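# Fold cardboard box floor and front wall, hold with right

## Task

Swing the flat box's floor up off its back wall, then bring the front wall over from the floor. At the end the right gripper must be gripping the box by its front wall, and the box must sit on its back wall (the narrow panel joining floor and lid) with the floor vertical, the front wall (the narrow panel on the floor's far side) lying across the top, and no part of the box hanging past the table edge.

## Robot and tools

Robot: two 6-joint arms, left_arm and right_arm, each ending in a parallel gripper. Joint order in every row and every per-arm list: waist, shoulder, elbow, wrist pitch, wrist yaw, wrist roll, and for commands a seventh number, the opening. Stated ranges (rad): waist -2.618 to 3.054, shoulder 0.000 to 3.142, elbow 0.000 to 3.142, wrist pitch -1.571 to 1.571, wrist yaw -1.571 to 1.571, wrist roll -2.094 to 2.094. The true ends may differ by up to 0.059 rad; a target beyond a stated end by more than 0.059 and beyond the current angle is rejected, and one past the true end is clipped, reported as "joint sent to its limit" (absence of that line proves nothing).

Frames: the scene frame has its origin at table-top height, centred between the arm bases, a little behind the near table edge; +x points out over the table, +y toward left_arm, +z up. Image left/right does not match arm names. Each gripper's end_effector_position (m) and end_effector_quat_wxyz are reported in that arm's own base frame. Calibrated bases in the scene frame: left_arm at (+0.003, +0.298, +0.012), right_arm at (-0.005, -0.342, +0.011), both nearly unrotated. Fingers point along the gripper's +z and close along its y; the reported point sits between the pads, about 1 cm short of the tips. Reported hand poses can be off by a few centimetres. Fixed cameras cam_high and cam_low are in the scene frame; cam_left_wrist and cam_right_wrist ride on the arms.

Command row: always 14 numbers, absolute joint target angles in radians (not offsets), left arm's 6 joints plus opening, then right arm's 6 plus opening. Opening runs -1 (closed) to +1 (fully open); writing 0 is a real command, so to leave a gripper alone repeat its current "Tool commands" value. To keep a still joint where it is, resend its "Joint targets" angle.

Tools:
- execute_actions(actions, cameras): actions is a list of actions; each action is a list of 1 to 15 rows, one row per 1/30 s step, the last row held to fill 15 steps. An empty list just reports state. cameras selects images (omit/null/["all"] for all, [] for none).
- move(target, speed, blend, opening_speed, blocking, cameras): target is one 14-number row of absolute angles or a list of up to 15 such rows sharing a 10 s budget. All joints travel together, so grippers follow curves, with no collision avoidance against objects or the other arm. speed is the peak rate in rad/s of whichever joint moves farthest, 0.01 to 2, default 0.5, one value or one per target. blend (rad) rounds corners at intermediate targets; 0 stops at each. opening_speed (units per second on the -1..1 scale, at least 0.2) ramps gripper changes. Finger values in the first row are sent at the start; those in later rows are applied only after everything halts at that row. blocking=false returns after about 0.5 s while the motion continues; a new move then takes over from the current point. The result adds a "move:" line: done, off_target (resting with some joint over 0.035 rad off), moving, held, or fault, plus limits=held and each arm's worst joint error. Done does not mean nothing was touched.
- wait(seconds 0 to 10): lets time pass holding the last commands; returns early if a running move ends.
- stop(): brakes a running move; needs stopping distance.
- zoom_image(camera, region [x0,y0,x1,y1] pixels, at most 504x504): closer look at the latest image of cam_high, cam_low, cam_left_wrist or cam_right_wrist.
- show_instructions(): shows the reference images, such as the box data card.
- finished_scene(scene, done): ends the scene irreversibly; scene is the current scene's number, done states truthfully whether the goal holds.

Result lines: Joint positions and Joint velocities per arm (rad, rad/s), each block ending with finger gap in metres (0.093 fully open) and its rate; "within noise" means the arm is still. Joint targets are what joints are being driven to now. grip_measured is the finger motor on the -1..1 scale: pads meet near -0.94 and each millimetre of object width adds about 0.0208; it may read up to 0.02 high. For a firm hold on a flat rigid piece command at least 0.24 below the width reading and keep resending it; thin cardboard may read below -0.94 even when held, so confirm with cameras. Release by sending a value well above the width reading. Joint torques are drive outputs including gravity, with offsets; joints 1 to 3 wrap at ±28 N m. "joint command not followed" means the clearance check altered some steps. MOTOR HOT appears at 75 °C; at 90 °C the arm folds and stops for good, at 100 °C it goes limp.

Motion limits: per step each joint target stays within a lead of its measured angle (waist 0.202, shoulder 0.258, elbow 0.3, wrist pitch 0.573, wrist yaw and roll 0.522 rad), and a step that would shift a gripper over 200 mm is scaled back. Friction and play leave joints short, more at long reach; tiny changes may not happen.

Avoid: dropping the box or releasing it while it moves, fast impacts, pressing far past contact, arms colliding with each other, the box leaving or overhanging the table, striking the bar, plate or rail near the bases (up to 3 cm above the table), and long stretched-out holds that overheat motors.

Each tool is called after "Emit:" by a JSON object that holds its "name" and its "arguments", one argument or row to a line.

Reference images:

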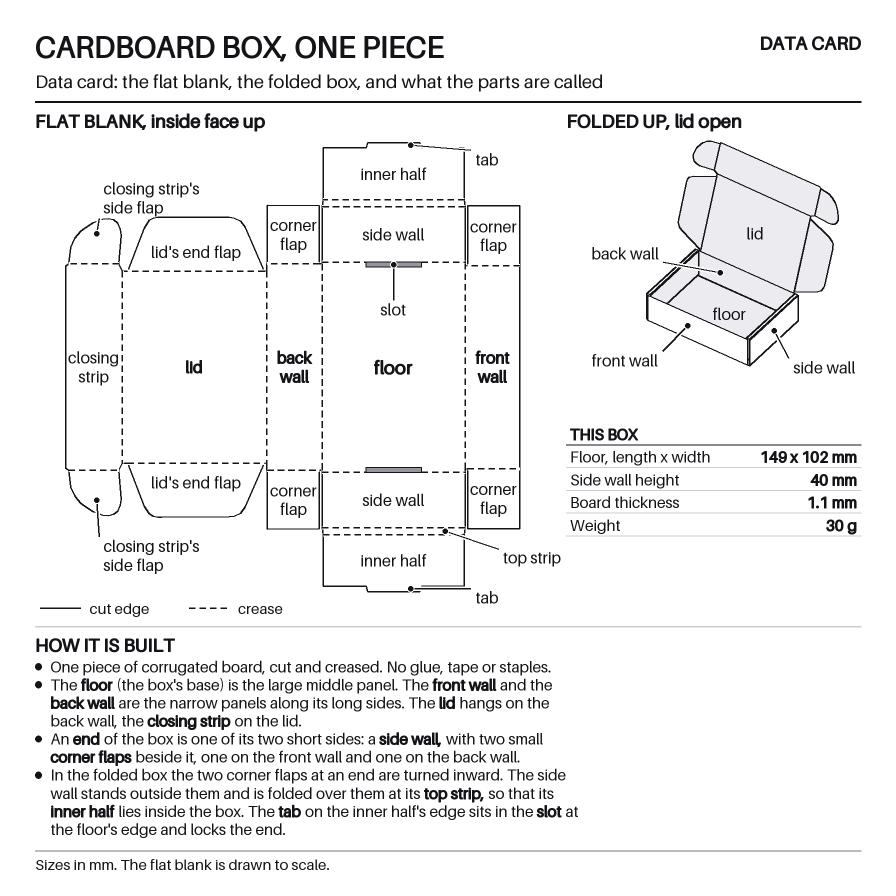

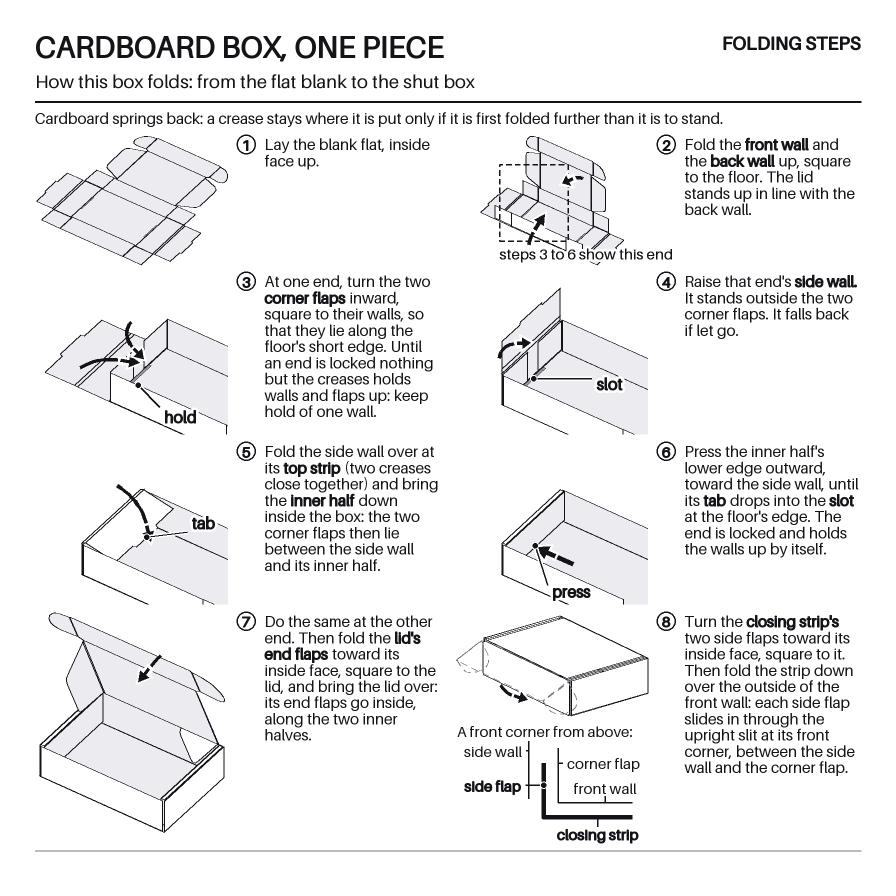

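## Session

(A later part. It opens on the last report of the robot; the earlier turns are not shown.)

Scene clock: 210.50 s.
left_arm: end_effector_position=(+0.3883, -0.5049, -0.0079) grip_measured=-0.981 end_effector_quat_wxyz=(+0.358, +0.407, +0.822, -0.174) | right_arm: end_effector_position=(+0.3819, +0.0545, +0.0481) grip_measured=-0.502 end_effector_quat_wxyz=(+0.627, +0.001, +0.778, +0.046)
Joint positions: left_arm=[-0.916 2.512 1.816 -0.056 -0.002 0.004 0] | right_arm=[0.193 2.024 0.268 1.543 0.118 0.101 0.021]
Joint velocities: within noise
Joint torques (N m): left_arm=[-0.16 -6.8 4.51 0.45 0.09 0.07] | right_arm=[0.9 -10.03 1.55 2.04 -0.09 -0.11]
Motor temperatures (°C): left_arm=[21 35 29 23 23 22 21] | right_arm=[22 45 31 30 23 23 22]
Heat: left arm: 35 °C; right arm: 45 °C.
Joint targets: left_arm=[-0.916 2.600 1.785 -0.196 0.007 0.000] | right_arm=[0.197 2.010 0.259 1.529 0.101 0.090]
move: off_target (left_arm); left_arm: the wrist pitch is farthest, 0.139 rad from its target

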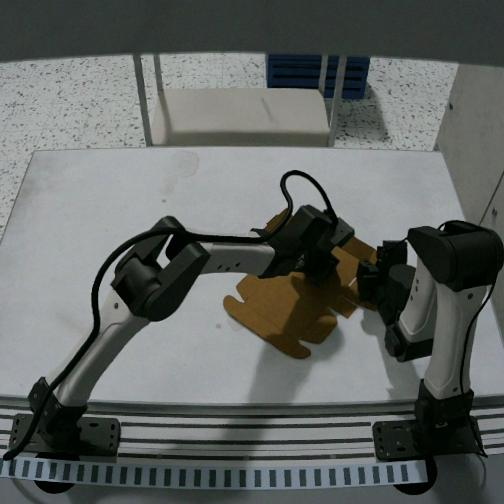

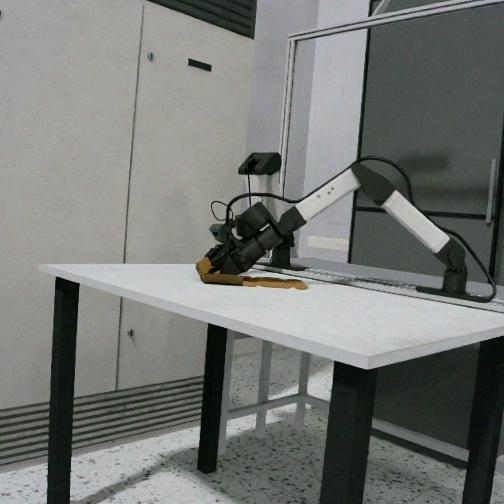

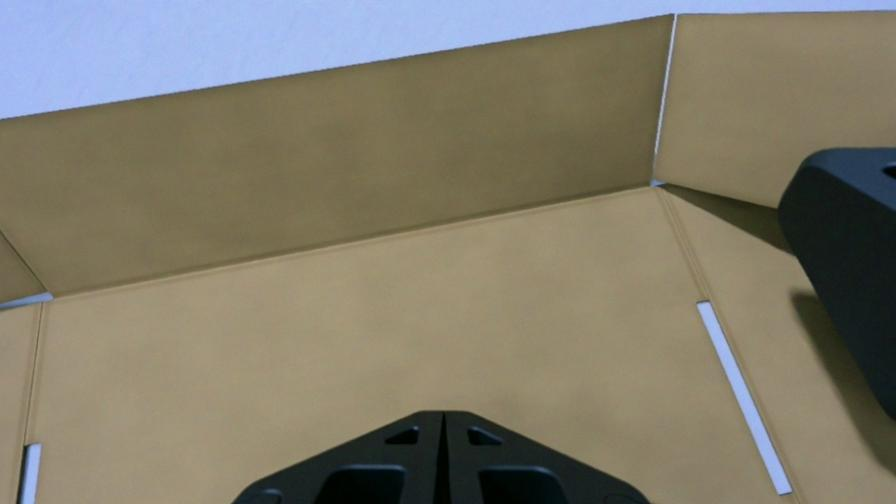

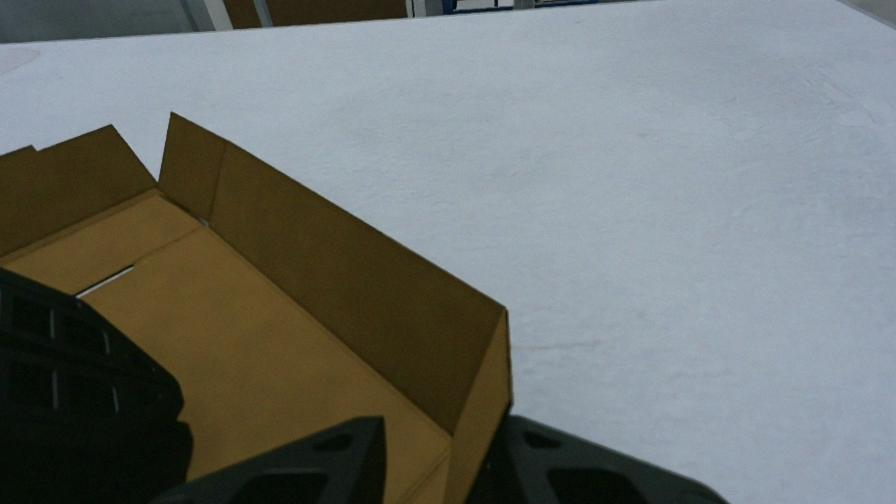

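Emit:
{"name": "move", "arguments": {
  "target": [
    [-0.916,2.6,1.785,-0.195,0,0,-1,0.19,1.86,0.27,1.53,0.10,0.09,-0.5],
    [-0.916,2.6,1.785,-0.195,0,0,-1,-0.1,1.8,0.8,0.7,-0.5,-0.2,-0.5],
    [-0.916,2.6,1.785,-0.195,0,0,-1,-0.171,1.96,1.265,-0.307,-0.9,-0.537,-0.5]
  ],
  "speed": 0.5,
  "blend": 0.05
}}

Emit:
{"name": "zoom_image", "arguments": {
  "camera": "cam_high",
  "region": [210, 200, 420, 370]
}}

Scene clock: 229.30 s.
left_arm: end_effector_position=(+0.3883, -0.5049, -0.0079) grip_measured=-0.981 end_effector_quat_wxyz=(+0.358, +0.407, +0.822, -0.174) | right_arm: end_effector_position=(+0.4587, +0.0537, +0.1003) grip_measured=-0.502 end_effector_quat_wxyz=(+0.391, -0.278, +0.828, +0.289)
Joint positions: left_arm=[-0.916 2.512 1.816 -0.056 -0.002 0.004 0] | right_arm=[-0.168 1.932 1.238 -0.271 -0.876 -0.525 0.021]
Joint velocities: within noise
Joint torques (N m): left_arm=[-0.17 -6.69 4.51 0.46 0.02 0.03] | right_arm=[0.23 -10.02 8.39 0.89 -0.63 -0.13]
Motor temperatures (°C): left_arm=[21 35 29 23 23 22 21] | right_arm=[22 45 30 31 23 23 22]
Heat: left arm: 35 °C; right arm: 45 °C.
Joint targets: left_arm=[-0.916 2.600 1.785 -0.195 0.000 0.000] | right_arm=[-0.171 1.960 1.264 -0.308 -0.901 -0.536]
move: off_target (left_arm, right_arm); left_arm: the wrist pitch is farthest, 0.139 rad from its target; right_arm: the wrist pitch is farthest, 0.036 rad from its target

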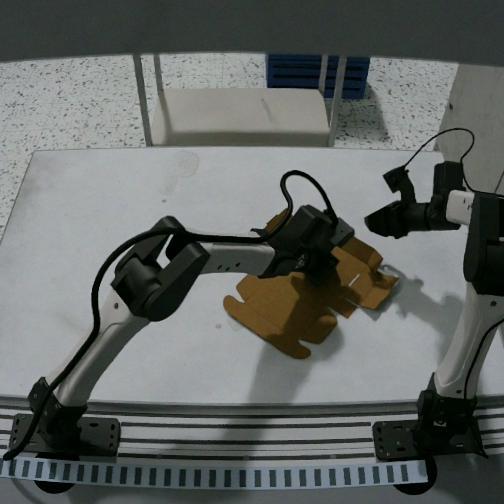

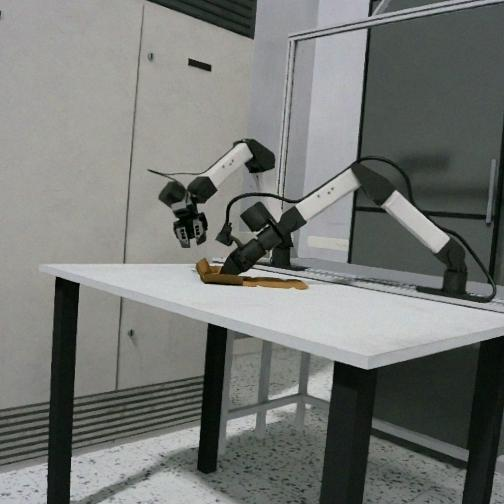

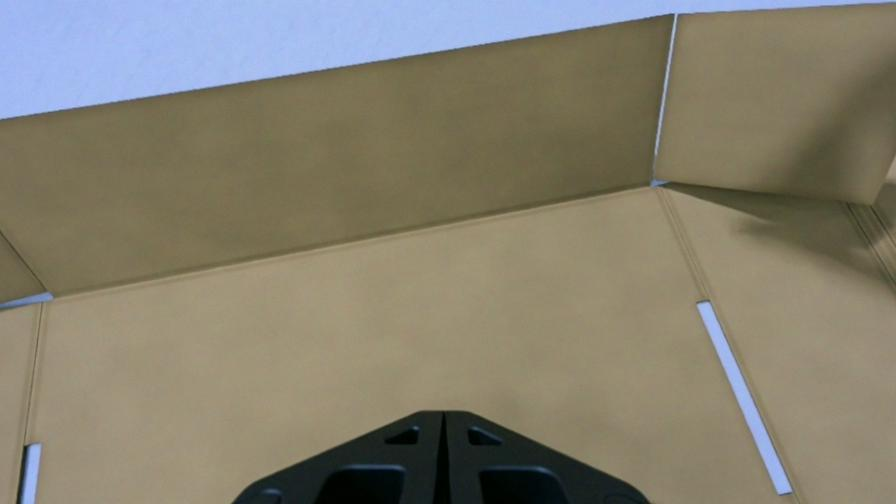

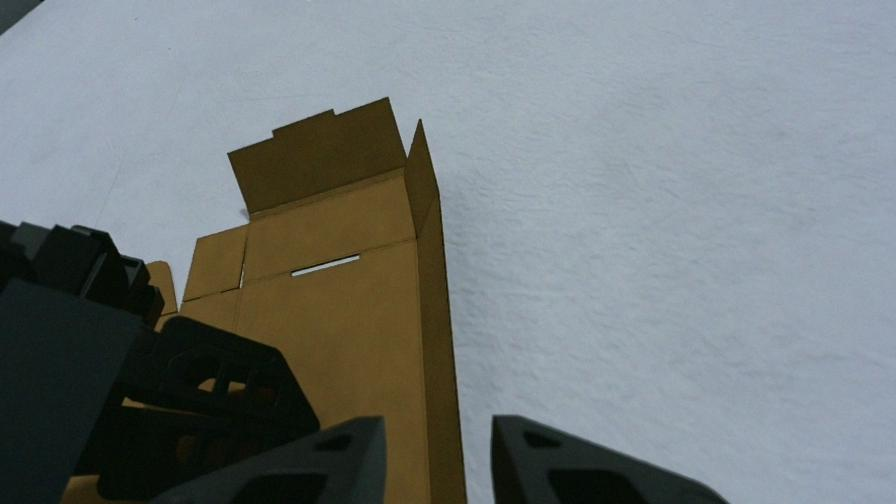

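Scaled by 2.400 from the camera's 504x504 image, which has a finer 720x720 frame.

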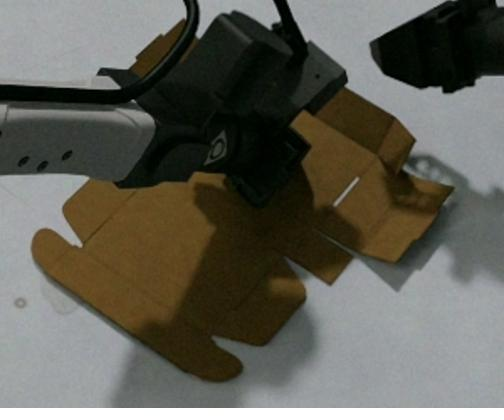

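Emit:
{"name": "move", "arguments": {
  "target": [-0.916,2.6,1.785,-0.195,0,0,-1,-0.158,2.035,1.19,-0.21,-0.897,-0.518,-0.4],
  "speed": 0.2,
  "cameras": ["cam_right_wrist","cam_left_wrist"]
}}

Scene clock: 232.80 s.
left_arm: end_effector_position=(+0.3883, -0.5049, -0.0079) grip_measured=-0.981 end_effector_quat_wxyz=(+0.358, +0.407, +0.822, -0.174) | right_arm: end_effector_position=(+0.4528, +0.0548, +0.0590) grip_measured=-0.402 end_effector_quat_wxyz=(+0.364, -0.266, +0.839, +0.304)
Joint positions: left_arm=[-0.916 2.512 1.816 -0.056 -0.002 0.004 0] | right_arm=[-0.168 2.013 1.201 -0.225 -0.878 -0.527 0.026]
Joint velocities: within noise
Joint torques (N m): left_arm=[-0.12 -6.74 4.59 0.46 0.01 0.05] | right_arm=[1.44 -10.85 5.04 1.38 -0.59 0.04]
Motor temperatures (°C): left_arm=[21 35 29 23 23 22 21] | right_arm=[22 45 31 31 23 23 22]
Heat: left arm: 35 °C; right arm: 45 °C.
Joint targets: left_arm=[-0.916 2.600 1.785 -0.195 0.000 0.000] | right_arm=[-0.158 2.036 1.190 -0.210 -0.897 -0.519]
move: off_target (left_arm); left_arm: the wrist pitch is farthest, 0.139 rad from its target
Images, in order (width x height): cam_left_wrist 896x504, cam_right_wrist 896x504.

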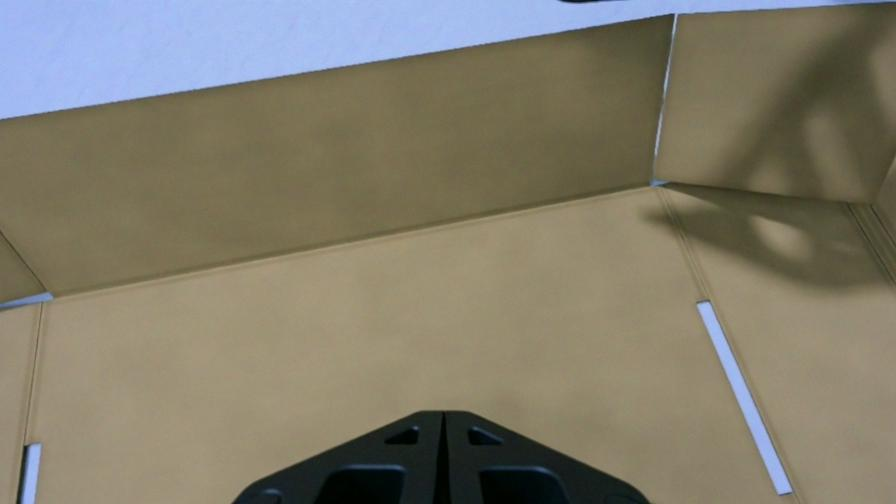

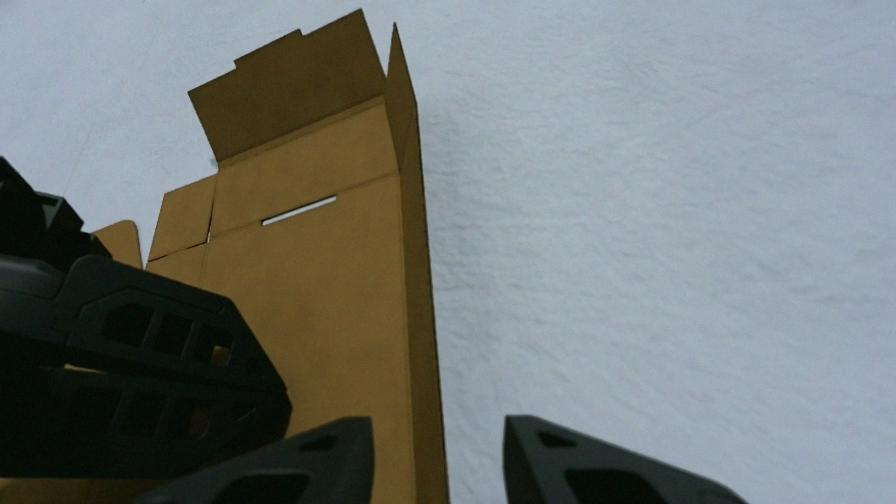

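Emit:
{"name": "move", "arguments": {
  "target": [-0.916,2.6,1.785,-0.195,0,0,-1,-0.140,2.075,1.115,-0.11,-0.9,-0.50,-0.4],
  "speed": 0.15,
  "cameras": ["cam_right_wrist","cam_low"]
}}

Scene clock: 234.90 s.
left_arm: end_effector_position=(+0.3883, -0.5049, -0.0079) grip_measured=-0.981 end_effector_quat_wxyz=(+0.358, +0.407, +0.822, -0.174) | right_arm: end_effector_position=(+0.4430, +0.0645, +0.0316) grip_measured=-0.402 end_effector_quat_wxyz=(+0.355, -0.265, +0.840, +0.313)
Joint positions: left_arm=[-0.916 2.512 1.816 -0.056 -0.002 0.004 0] | right_arm=[-0.149 2.05 1.129 -0.126 -0.878 -0.51 0.026]
Joint velocities: within noise
Joint torques (N m): left_arm=[-0.12 -6.72 4.55 0.43 0.03 0.04] | right_arm=[1.43 -10.43 4.51 1.38 -0.62 0.05]
Motor temperatures (°C): left_arm=[21 35 29 23 23 22 21] | right_arm=[22 45 31 31 23 23 22]
Heat: left arm: 35 °C; right arm: 45 °C.
Joint targets: left_arm=[-0.916 2.600 1.785 -0.195 0.000 0.000] | right_arm=[-0.140 2.076 1.116 -0.110 -0.900 -0.500]
move: off_target (left_arm); left_arm: the wrist pitch is farthest, 0.139 rad from its target
Images, in order (width x height): cam_low 504x504, cam_right_wrist 896x504.

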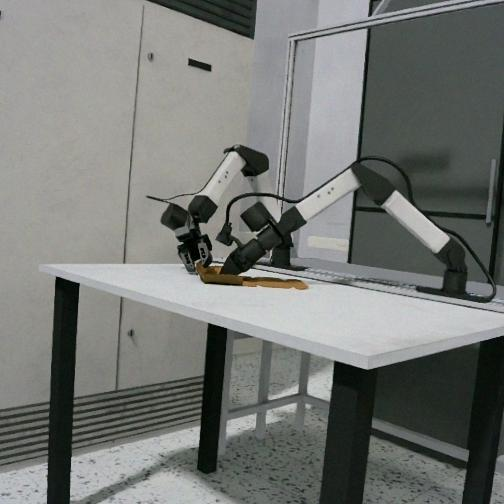

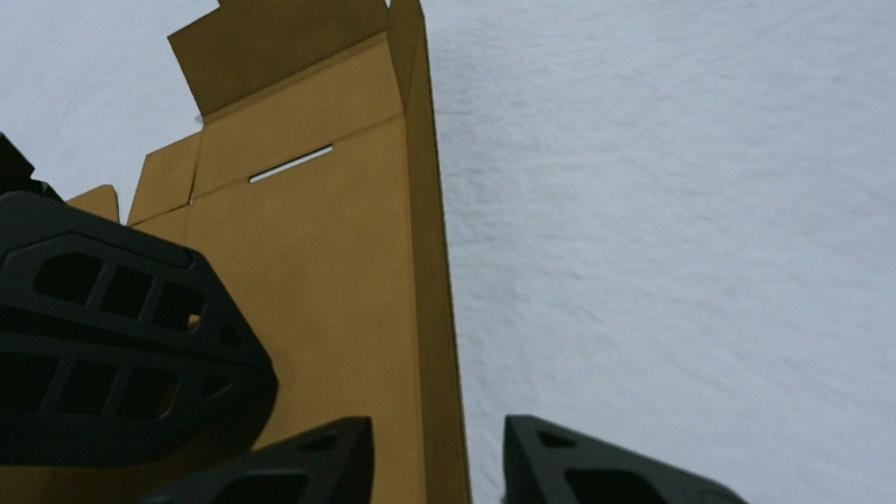

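Emit:
{"name": "move", "arguments": {
  "target": [
    [-0.916,2.6,1.785,-0.195,0,0,-1,-0.108,2.11,1.171,-0.09,-0.89,-0.455,-0.4],
    [-0.916,2.6,1.785,-0.195,0,0,-1,-0.108,2.11,1.171,-0.09,-0.89,-0.455,-0.8]
  ],
  "speed": 0.1,
  "opening_speed": 0.3,
  "cameras": ["cam_right_wrist","cam_left_wrist"]
}}

Scene clock: 240.23 s.
left_arm: end_effector_position=(+0.3897, -0.5055, -0.0079) grip_measured=-0.981 end_effector_quat_wxyz=(+0.362, +0.404, +0.822, -0.174) | right_arm: end_effector_position=(+0.4474, +0.0760, +0.0282) grip_measured=-0.708 end_effector_quat_wxyz=(+0.345, -0.255, +0.842, +0.326)
Joint positions: left_arm=[-0.916 2.516 1.816 -0.045 -0.007 0.002 0] | right_arm=[-0.122 2.076 1.149 -0.11 -0.879 -0.455 0.011]
Joint velocities: left_arm=[within noise] | right_arm=[0.007 0.017 0.012 0.022 -0.125 0.007 -0.004]
Joint torques (N m): left_arm=[-0.16 -7.09 4.49 0.42 0.01 0.03] | right_arm=[1.77 -9.84 7.19 1.43 -0.5 -0.04]
Motor temperatures (°C): left_arm=[21 35 29 23 23 22 21] | right_arm=[22 45 31 30 23 23 22]
Heat: left arm: 35 °C; right arm: 45 °C.
Joint targets: left_arm=[-0.916 2.600 1.785 -0.190 -0.005 -0.002] | right_arm=[-0.108 2.110 1.171 -0.090 -0.890 -0.455]
move: off_target (left_arm); left_arm: the wrist pitch is farthest, 0.150 rad from its target
Images, in order (width x height): cam_left_wrist 896x504, cam_right_wrist 896x504.

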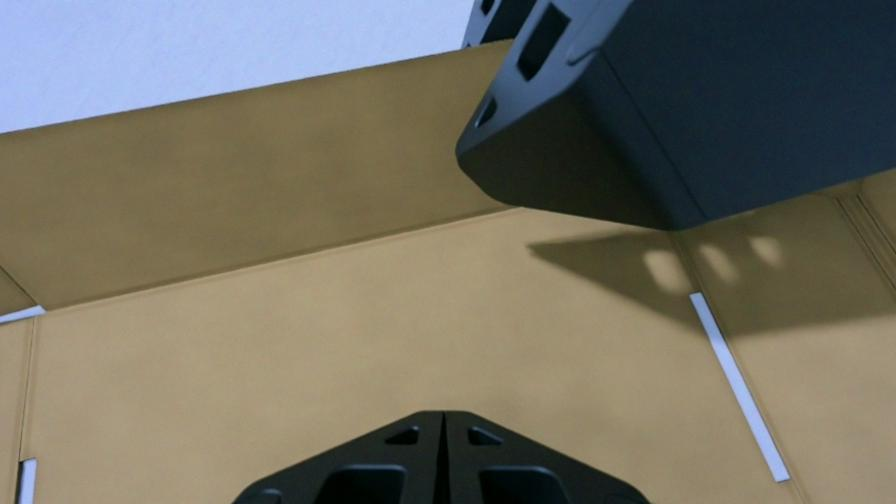

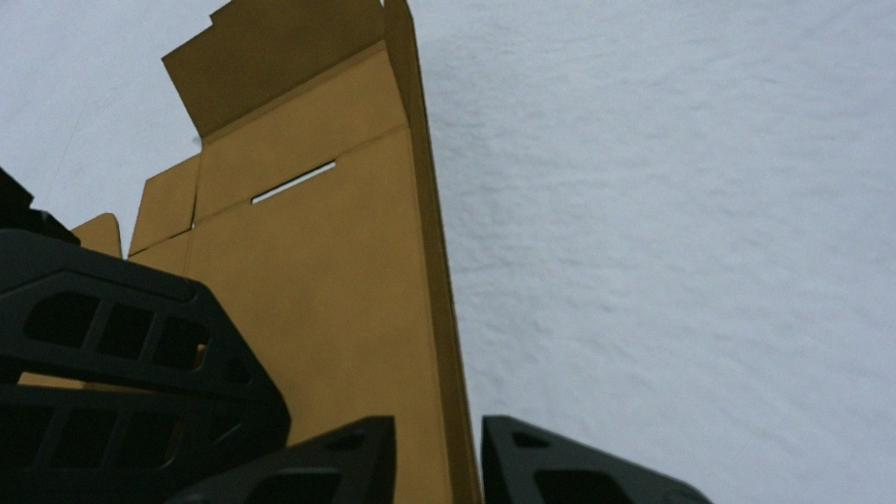

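Emit:
{"name": "move", "arguments": {
  "target": [
    [-0.916,2.6,1.785,-0.195,0,0,-1,-0.108,2.10,1.171,-0.09,-0.90,-0.455,-0.85],
    [-0.916,2.6,1.785,-0.195,0,0,-1,-0.108,2.10,1.171,-0.09,-0.90,-0.455,-1]
  ],
  "speed": 0.1,
  "opening_speed": 0.3
}}

Emit:
{"name": "zoom_image", "arguments": {
  "camera": "cam_high",
  "region": [210, 200, 420, 370]
}}

Scene clock: 243.97 s.
left_arm: end_effector_position=(+0.3901, -0.5055, -0.0076) grip_measured=-0.981 end_effector_quat_wxyz=(+0.362, +0.403, +0.822, -0.174) | right_arm: end_effector_position=(+0.4474, +0.0760, +0.0282) grip_measured=-0.729 end_effector_quat_wxyz=(+0.345, -0.255, +0.842, +0.326)
Joint positions: left_arm=[-0.916 2.516 1.816 -0.044 -0.009 -0.001 0] | right_arm=[-0.122 2.076 1.149 -0.11 -0.879 -0.455 0.01]
Joint velocities: within noise
Joint torques (N m): left_arm=[-0.16 -7.02 4.6 0.36 0.07 0.06] | right_arm=[1.81 -10.88 7.24 1.44 -0.6 -0.04]
Motor temperatures (°C): left_arm=[21 34 29 23 23 22 21] | right_arm=[22 45 31 30 23 23 22]
Heat: left arm: 34 °C; right arm: 45 °C.
Joint targets: left_arm=[-0.916 2.600 1.785 -0.194 -0.002 -0.003] | right_arm=[-0.108 2.100 1.170 -0.090 -0.899 -0.456]
move: off_target (left_arm); left_arm: the wrist pitch is farthest, 0.151 rad from its target

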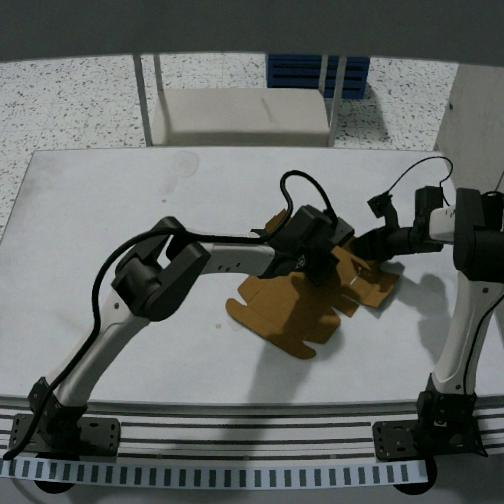

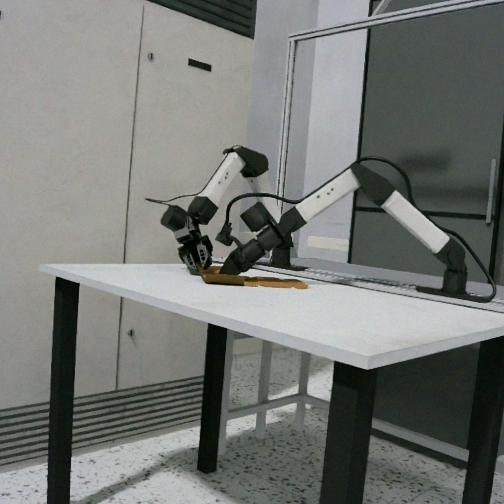

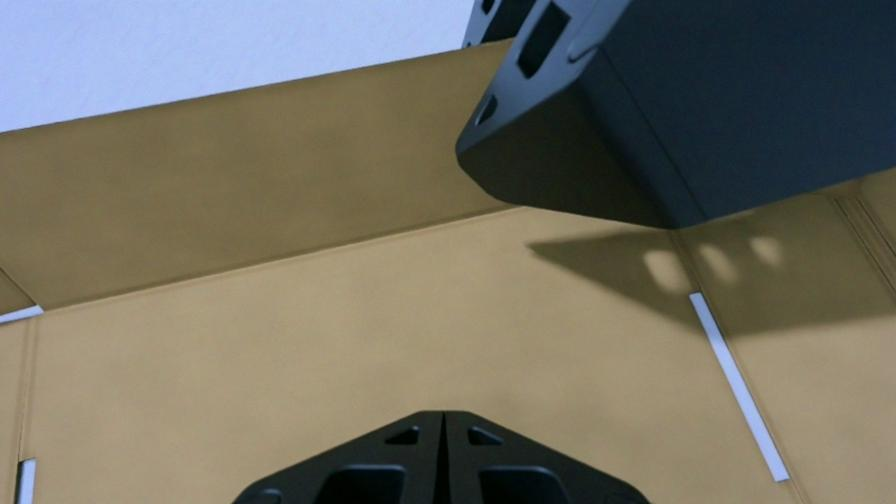

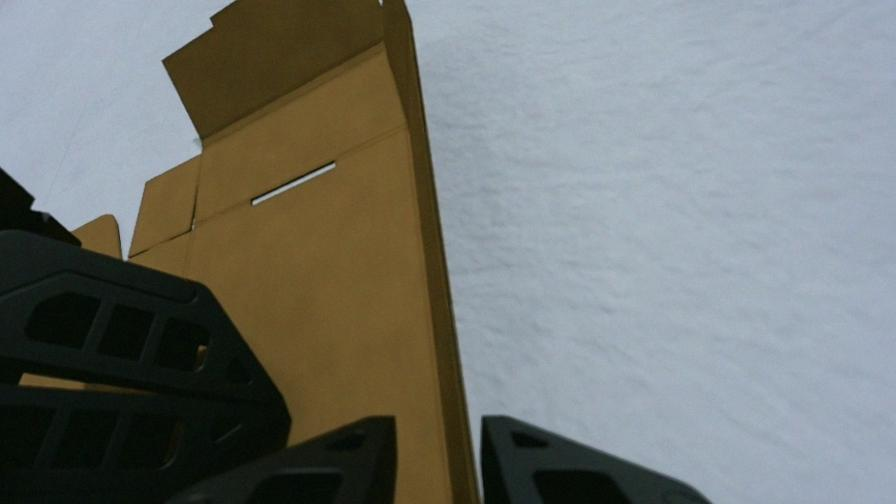

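Scaled by 2.400 from the camera's 504x504 image, which has a finer 720x720 frame.

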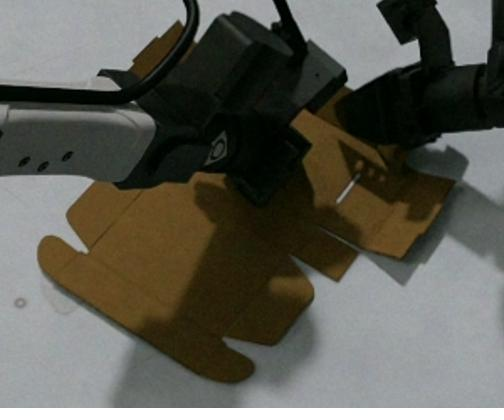

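Emit:
{"name": "zoom_image", "arguments": {
  "camera": "cam_right_wrist",
  "region": [250, 150, 650, 504]
}}

Emit:
{"name": "zoom_image", "arguments": {
  "camera": "cam_left_wrist",
  "region": [430, 0, 896, 300]
}}

Emit:
{"name": "zoom_image", "arguments": {
  "camera": "cam_low",
  "region": [160, 220, 280, 300]
}}

Scaled by 1.260 from the camera's 896x504 image, which has a finer 1280x720 frame.

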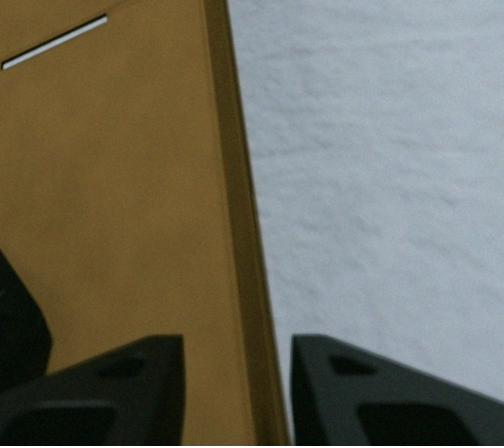

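Scaled by 1.082 from the camera's 896x504 image, which has a finer 1280x720 frame.

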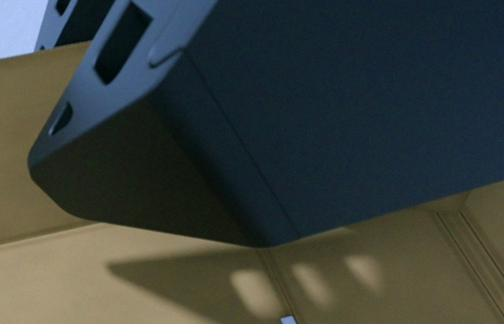

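Scaled by 4.200 from the camera's 504x504 image, which has a finer 720x720 frame.

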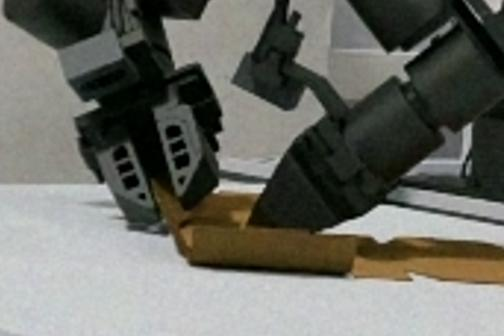

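Emit:
{"name": "move", "arguments": {
  "target": [
    [-0.916,2.6,1.785,-0.195,0,0,-1,-0.108,2.10,1.171,-0.09,-0.90,-0.455,-0.65],
    [-0.916,2.6,1.785,-0.195,0,0,-1,-0.115,2.075,1.19,-0.12,-0.90,-0.465,-0.65],
    [-0.916,2.6,1.785,-0.195,0,0,-1,-0.115,2.075,1.19,-0.12,-0.90,-0.465,-1]
  ],
  "speed": 0.1,
  "opening_speed": 0.3
}}

Scene clock: 251.83 s.
left_arm: end_effector_position=(+0.3905, -0.5056, -0.0080) grip_measured=-0.981 end_effector_quat_wxyz=(+0.363, +0.400, +0.823, -0.175) | right_arm: end_effector_position=(+0.4490, +0.0760, +0.0300) grip_measured=-0.730 end_effector_quat_wxyz=(+0.347, -0.256, +0.841, +0.326)
Joint positions: left_arm=[-0.916 2.517 1.816 -0.04 -0.01 -0.006 0] | right_arm=[-0.122 2.076 1.155 -0.112 -0.881 -0.455 0.01]
Joint velocities: within noise
Joint torques (N m): left_arm=[-0.2 -7.05 4.52 0.34 0.06 0.1] | right_arm=[1.16 -13.44 8.31 1.12 -0.58 -0.12]
Motor temperatures (°C): left_arm=[21 34 29 23 23 22 21] | right_arm=[22 45 32 29 23 22 22]
Heat: left arm: 34 °C; right arm: 45 °C.
Joint targets: left_arm=[-0.916 2.600 1.785 -0.192 -0.002 -0.005] | right_arm=[-0.115 2.075 1.190 -0.120 -0.900 -0.465]
move: off_target (left_arm); left_arm: the wrist pitch is farthest, 0.155 rad from its target

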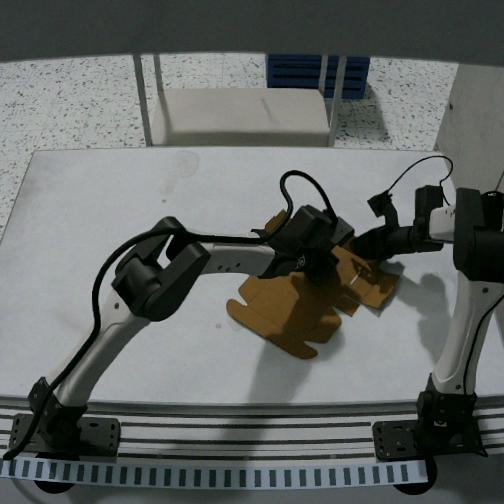

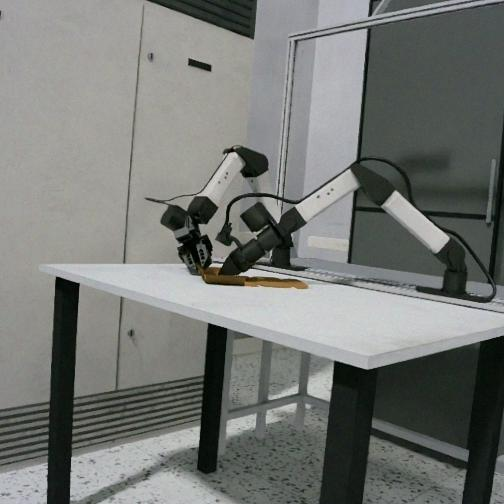

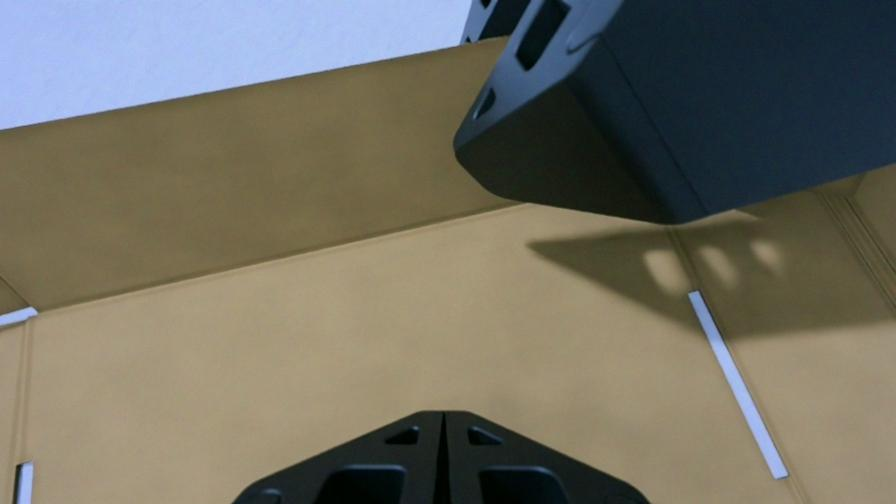

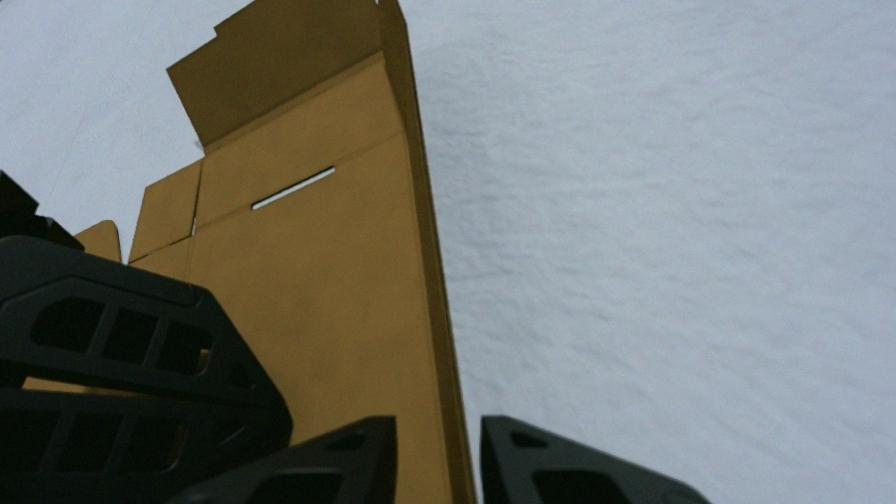

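Emit:
{"name": "move", "arguments": {
  "target": [
    [-0.916,2.6,1.785,-0.195,0,0,-1,-0.115,2.065,1.19,-0.12,-0.90,-0.465,-0.35],
    [-0.916,2.6,1.785,-0.195,0,0,-1,-0.09,2.085,1.2,-0.1,-0.88,-0.43,-0.35]
  ],
  "speed": 0.15,
  "opening_speed": 0.5
}}

Emit:
{"name": "zoom_image", "arguments": {
  "camera": "cam_low",
  "region": [160, 220, 280, 300]
}}

Scene clock: 257.83 s.
left_arm: end_effector_position=(+0.3905, -0.5056, -0.0080) grip_measured=-0.981 end_effector_quat_wxyz=(+0.363, +0.400, +0.823, -0.175) | right_arm: end_effector_position=(+0.4541, +0.0815, +0.0358) grip_measured=-0.351 end_effector_quat_wxyz=(+0.351, -0.260, +0.838, +0.327)
Joint positions: left_arm=[-0.916 2.517 1.816 -0.04 -0.01 -0.006 0] | right_arm=[-0.108 2.076 1.175 -0.112 -0.881 -0.441 0.028]
Joint velocities: within noise
Joint torques (N m): left_arm=[-0.18 -7.2 4.53 0.3 0.09 0.12] | right_arm=[2.17 -12.55 7.62 1.38 -0.37 0.08]
Motor temperatures (°C): left_arm=[21 34 29 23 23 22 21] | right_arm=[22 46 32 29 23 22 23]
Heat: left arm: 34 °C; right arm: 46 °C.
Joint targets: left_arm=[-0.916 2.600 1.785 -0.195 0.000 0.000] | right_arm=[-0.090 2.085 1.200 -0.100 -0.880 -0.429]
move: off_target (left_arm); left_arm: the wrist pitch is farthest, 0.155 rad from its target

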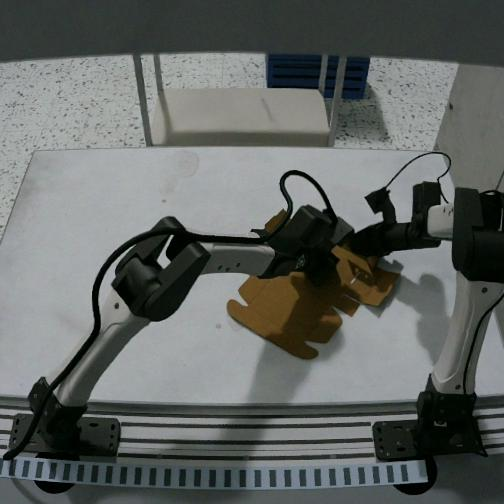

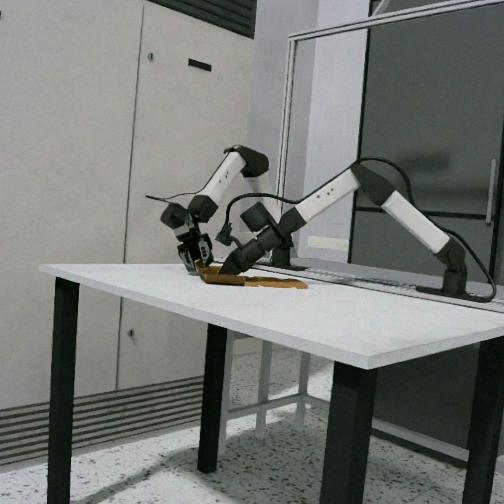

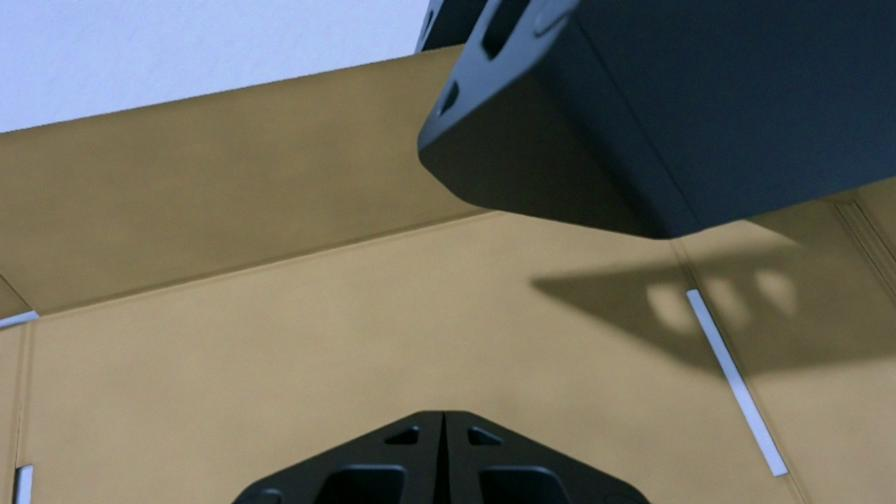

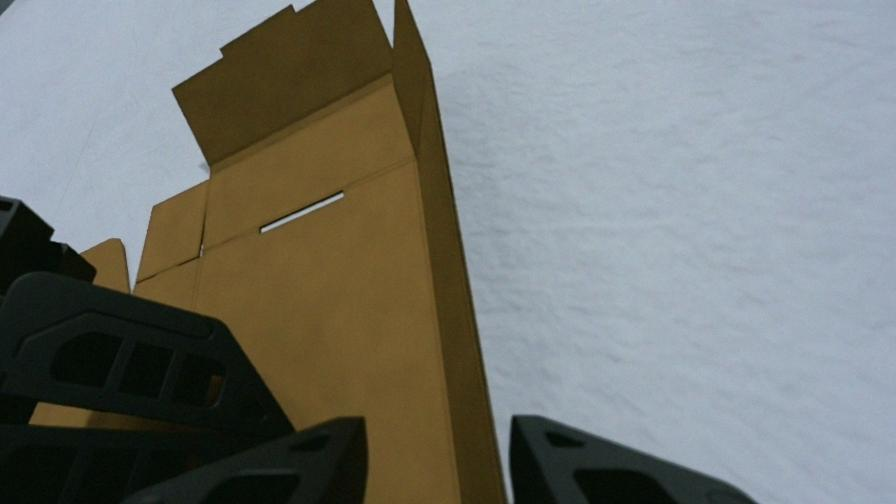

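Scaled by 4.200 from the camera's 504x504 image, which has a finer 720x720 frame.

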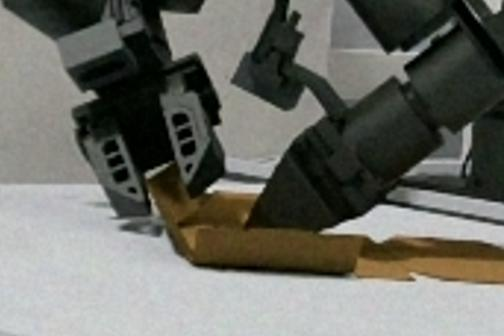

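Emit:
{"name": "move", "arguments": {
  "target": [
    [-0.916,2.6,1.785,-0.195,0,0,-1,-0.11,2.09,1.26,-0.15,-0.885,-0.445,-0.35],
    [-0.916,2.6,1.785,-0.195,0,0,-1,-0.11,2.09,1.26,-0.15,-0.885,-0.445,-0.8]
  ],
  "speed": 0.15,
  "opening_speed": 0.3
}}

Emit:
{"name": "zoom_image", "arguments": {
  "camera": "cam_low",
  "region": [160, 220, 280, 300]
}}

Scene clock: 262.73 s.
left_arm: end_effector_position=(+0.3905, -0.5056, -0.0080) grip_measured=-0.981 end_effector_quat_wxyz=(+0.363, +0.400, +0.823, -0.175) | right_arm: end_effector_position=(+0.4724, +0.0796, +0.0546) grip_measured=-0.798 end_effector_quat_wxyz=(+0.375, -0.271, +0.828, +0.317)
Joint positions: left_arm=[-0.916 2.517 1.816 -0.04 -0.01 -0.006 0] | right_arm=[-0.108 2.076 1.238 -0.115 -0.881 -0.441 0.007]
Joint velocities: within noise
Joint torques (N m): left_arm=[-0.13 -7.2 4.51 0.32 0.08 0.13] | right_arm=[0.32 -12.37 7.75 0.93 -0.41 -0.08]
Motor temperatures (°C): left_arm=[21 34 29 23 23 22 21] | right_arm=[22 47 33 29 23 22 22]
Heat: left arm: 34 °C; right arm: 47 °C.
Joint targets: left_arm=[-0.916 2.600 1.785 -0.195 0.000 0.000] | right_arm=[-0.110 2.090 1.261 -0.151 -0.885 -0.446]
move: off_target (left_arm); target 2's new numbers were sent with right_arm's wrist pitch 0.037 rad from that target; left_arm: the wrist pitch is farthest, 0.155 rad from its target

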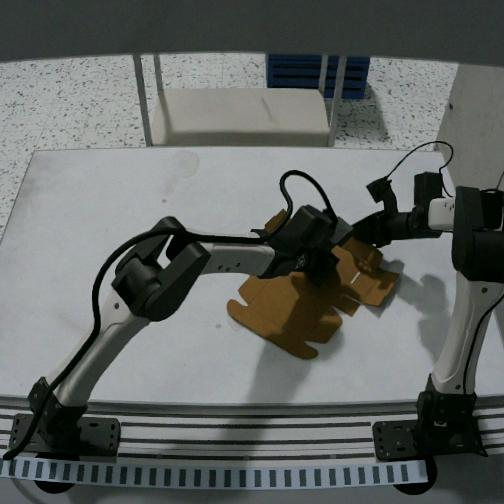

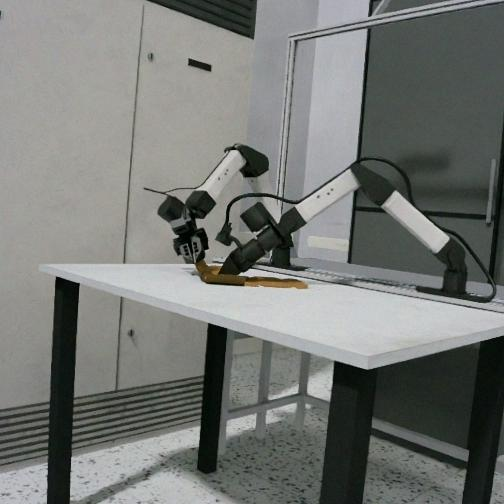

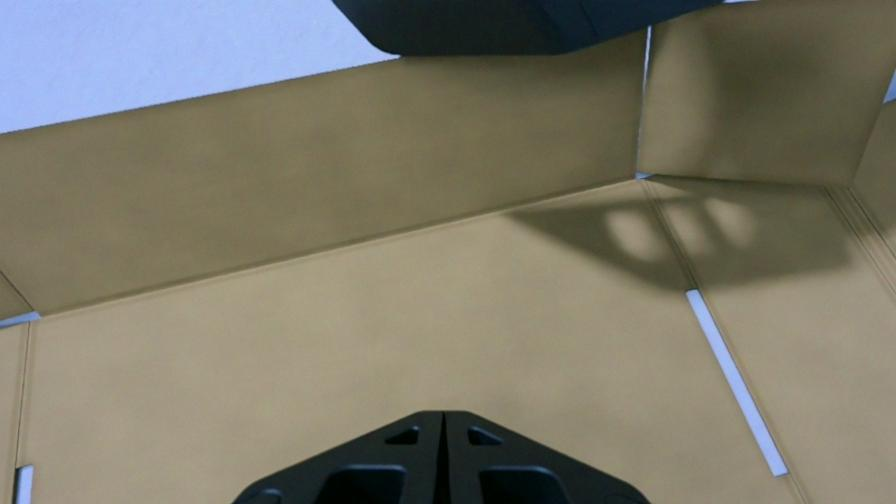

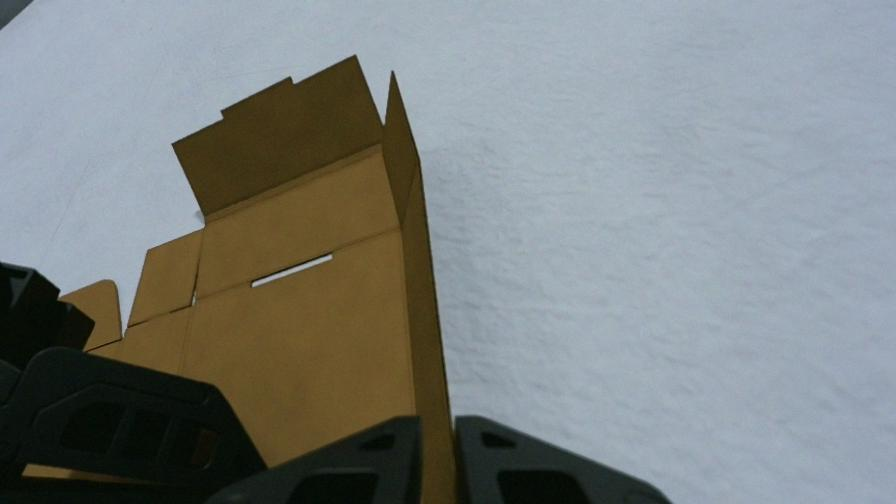

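Scaled by 4.200 from the camera's 504x504 image, which has a finer 720x720 frame.

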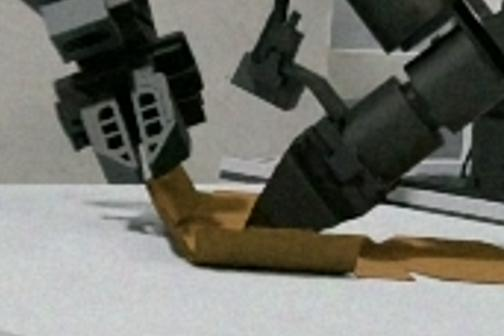

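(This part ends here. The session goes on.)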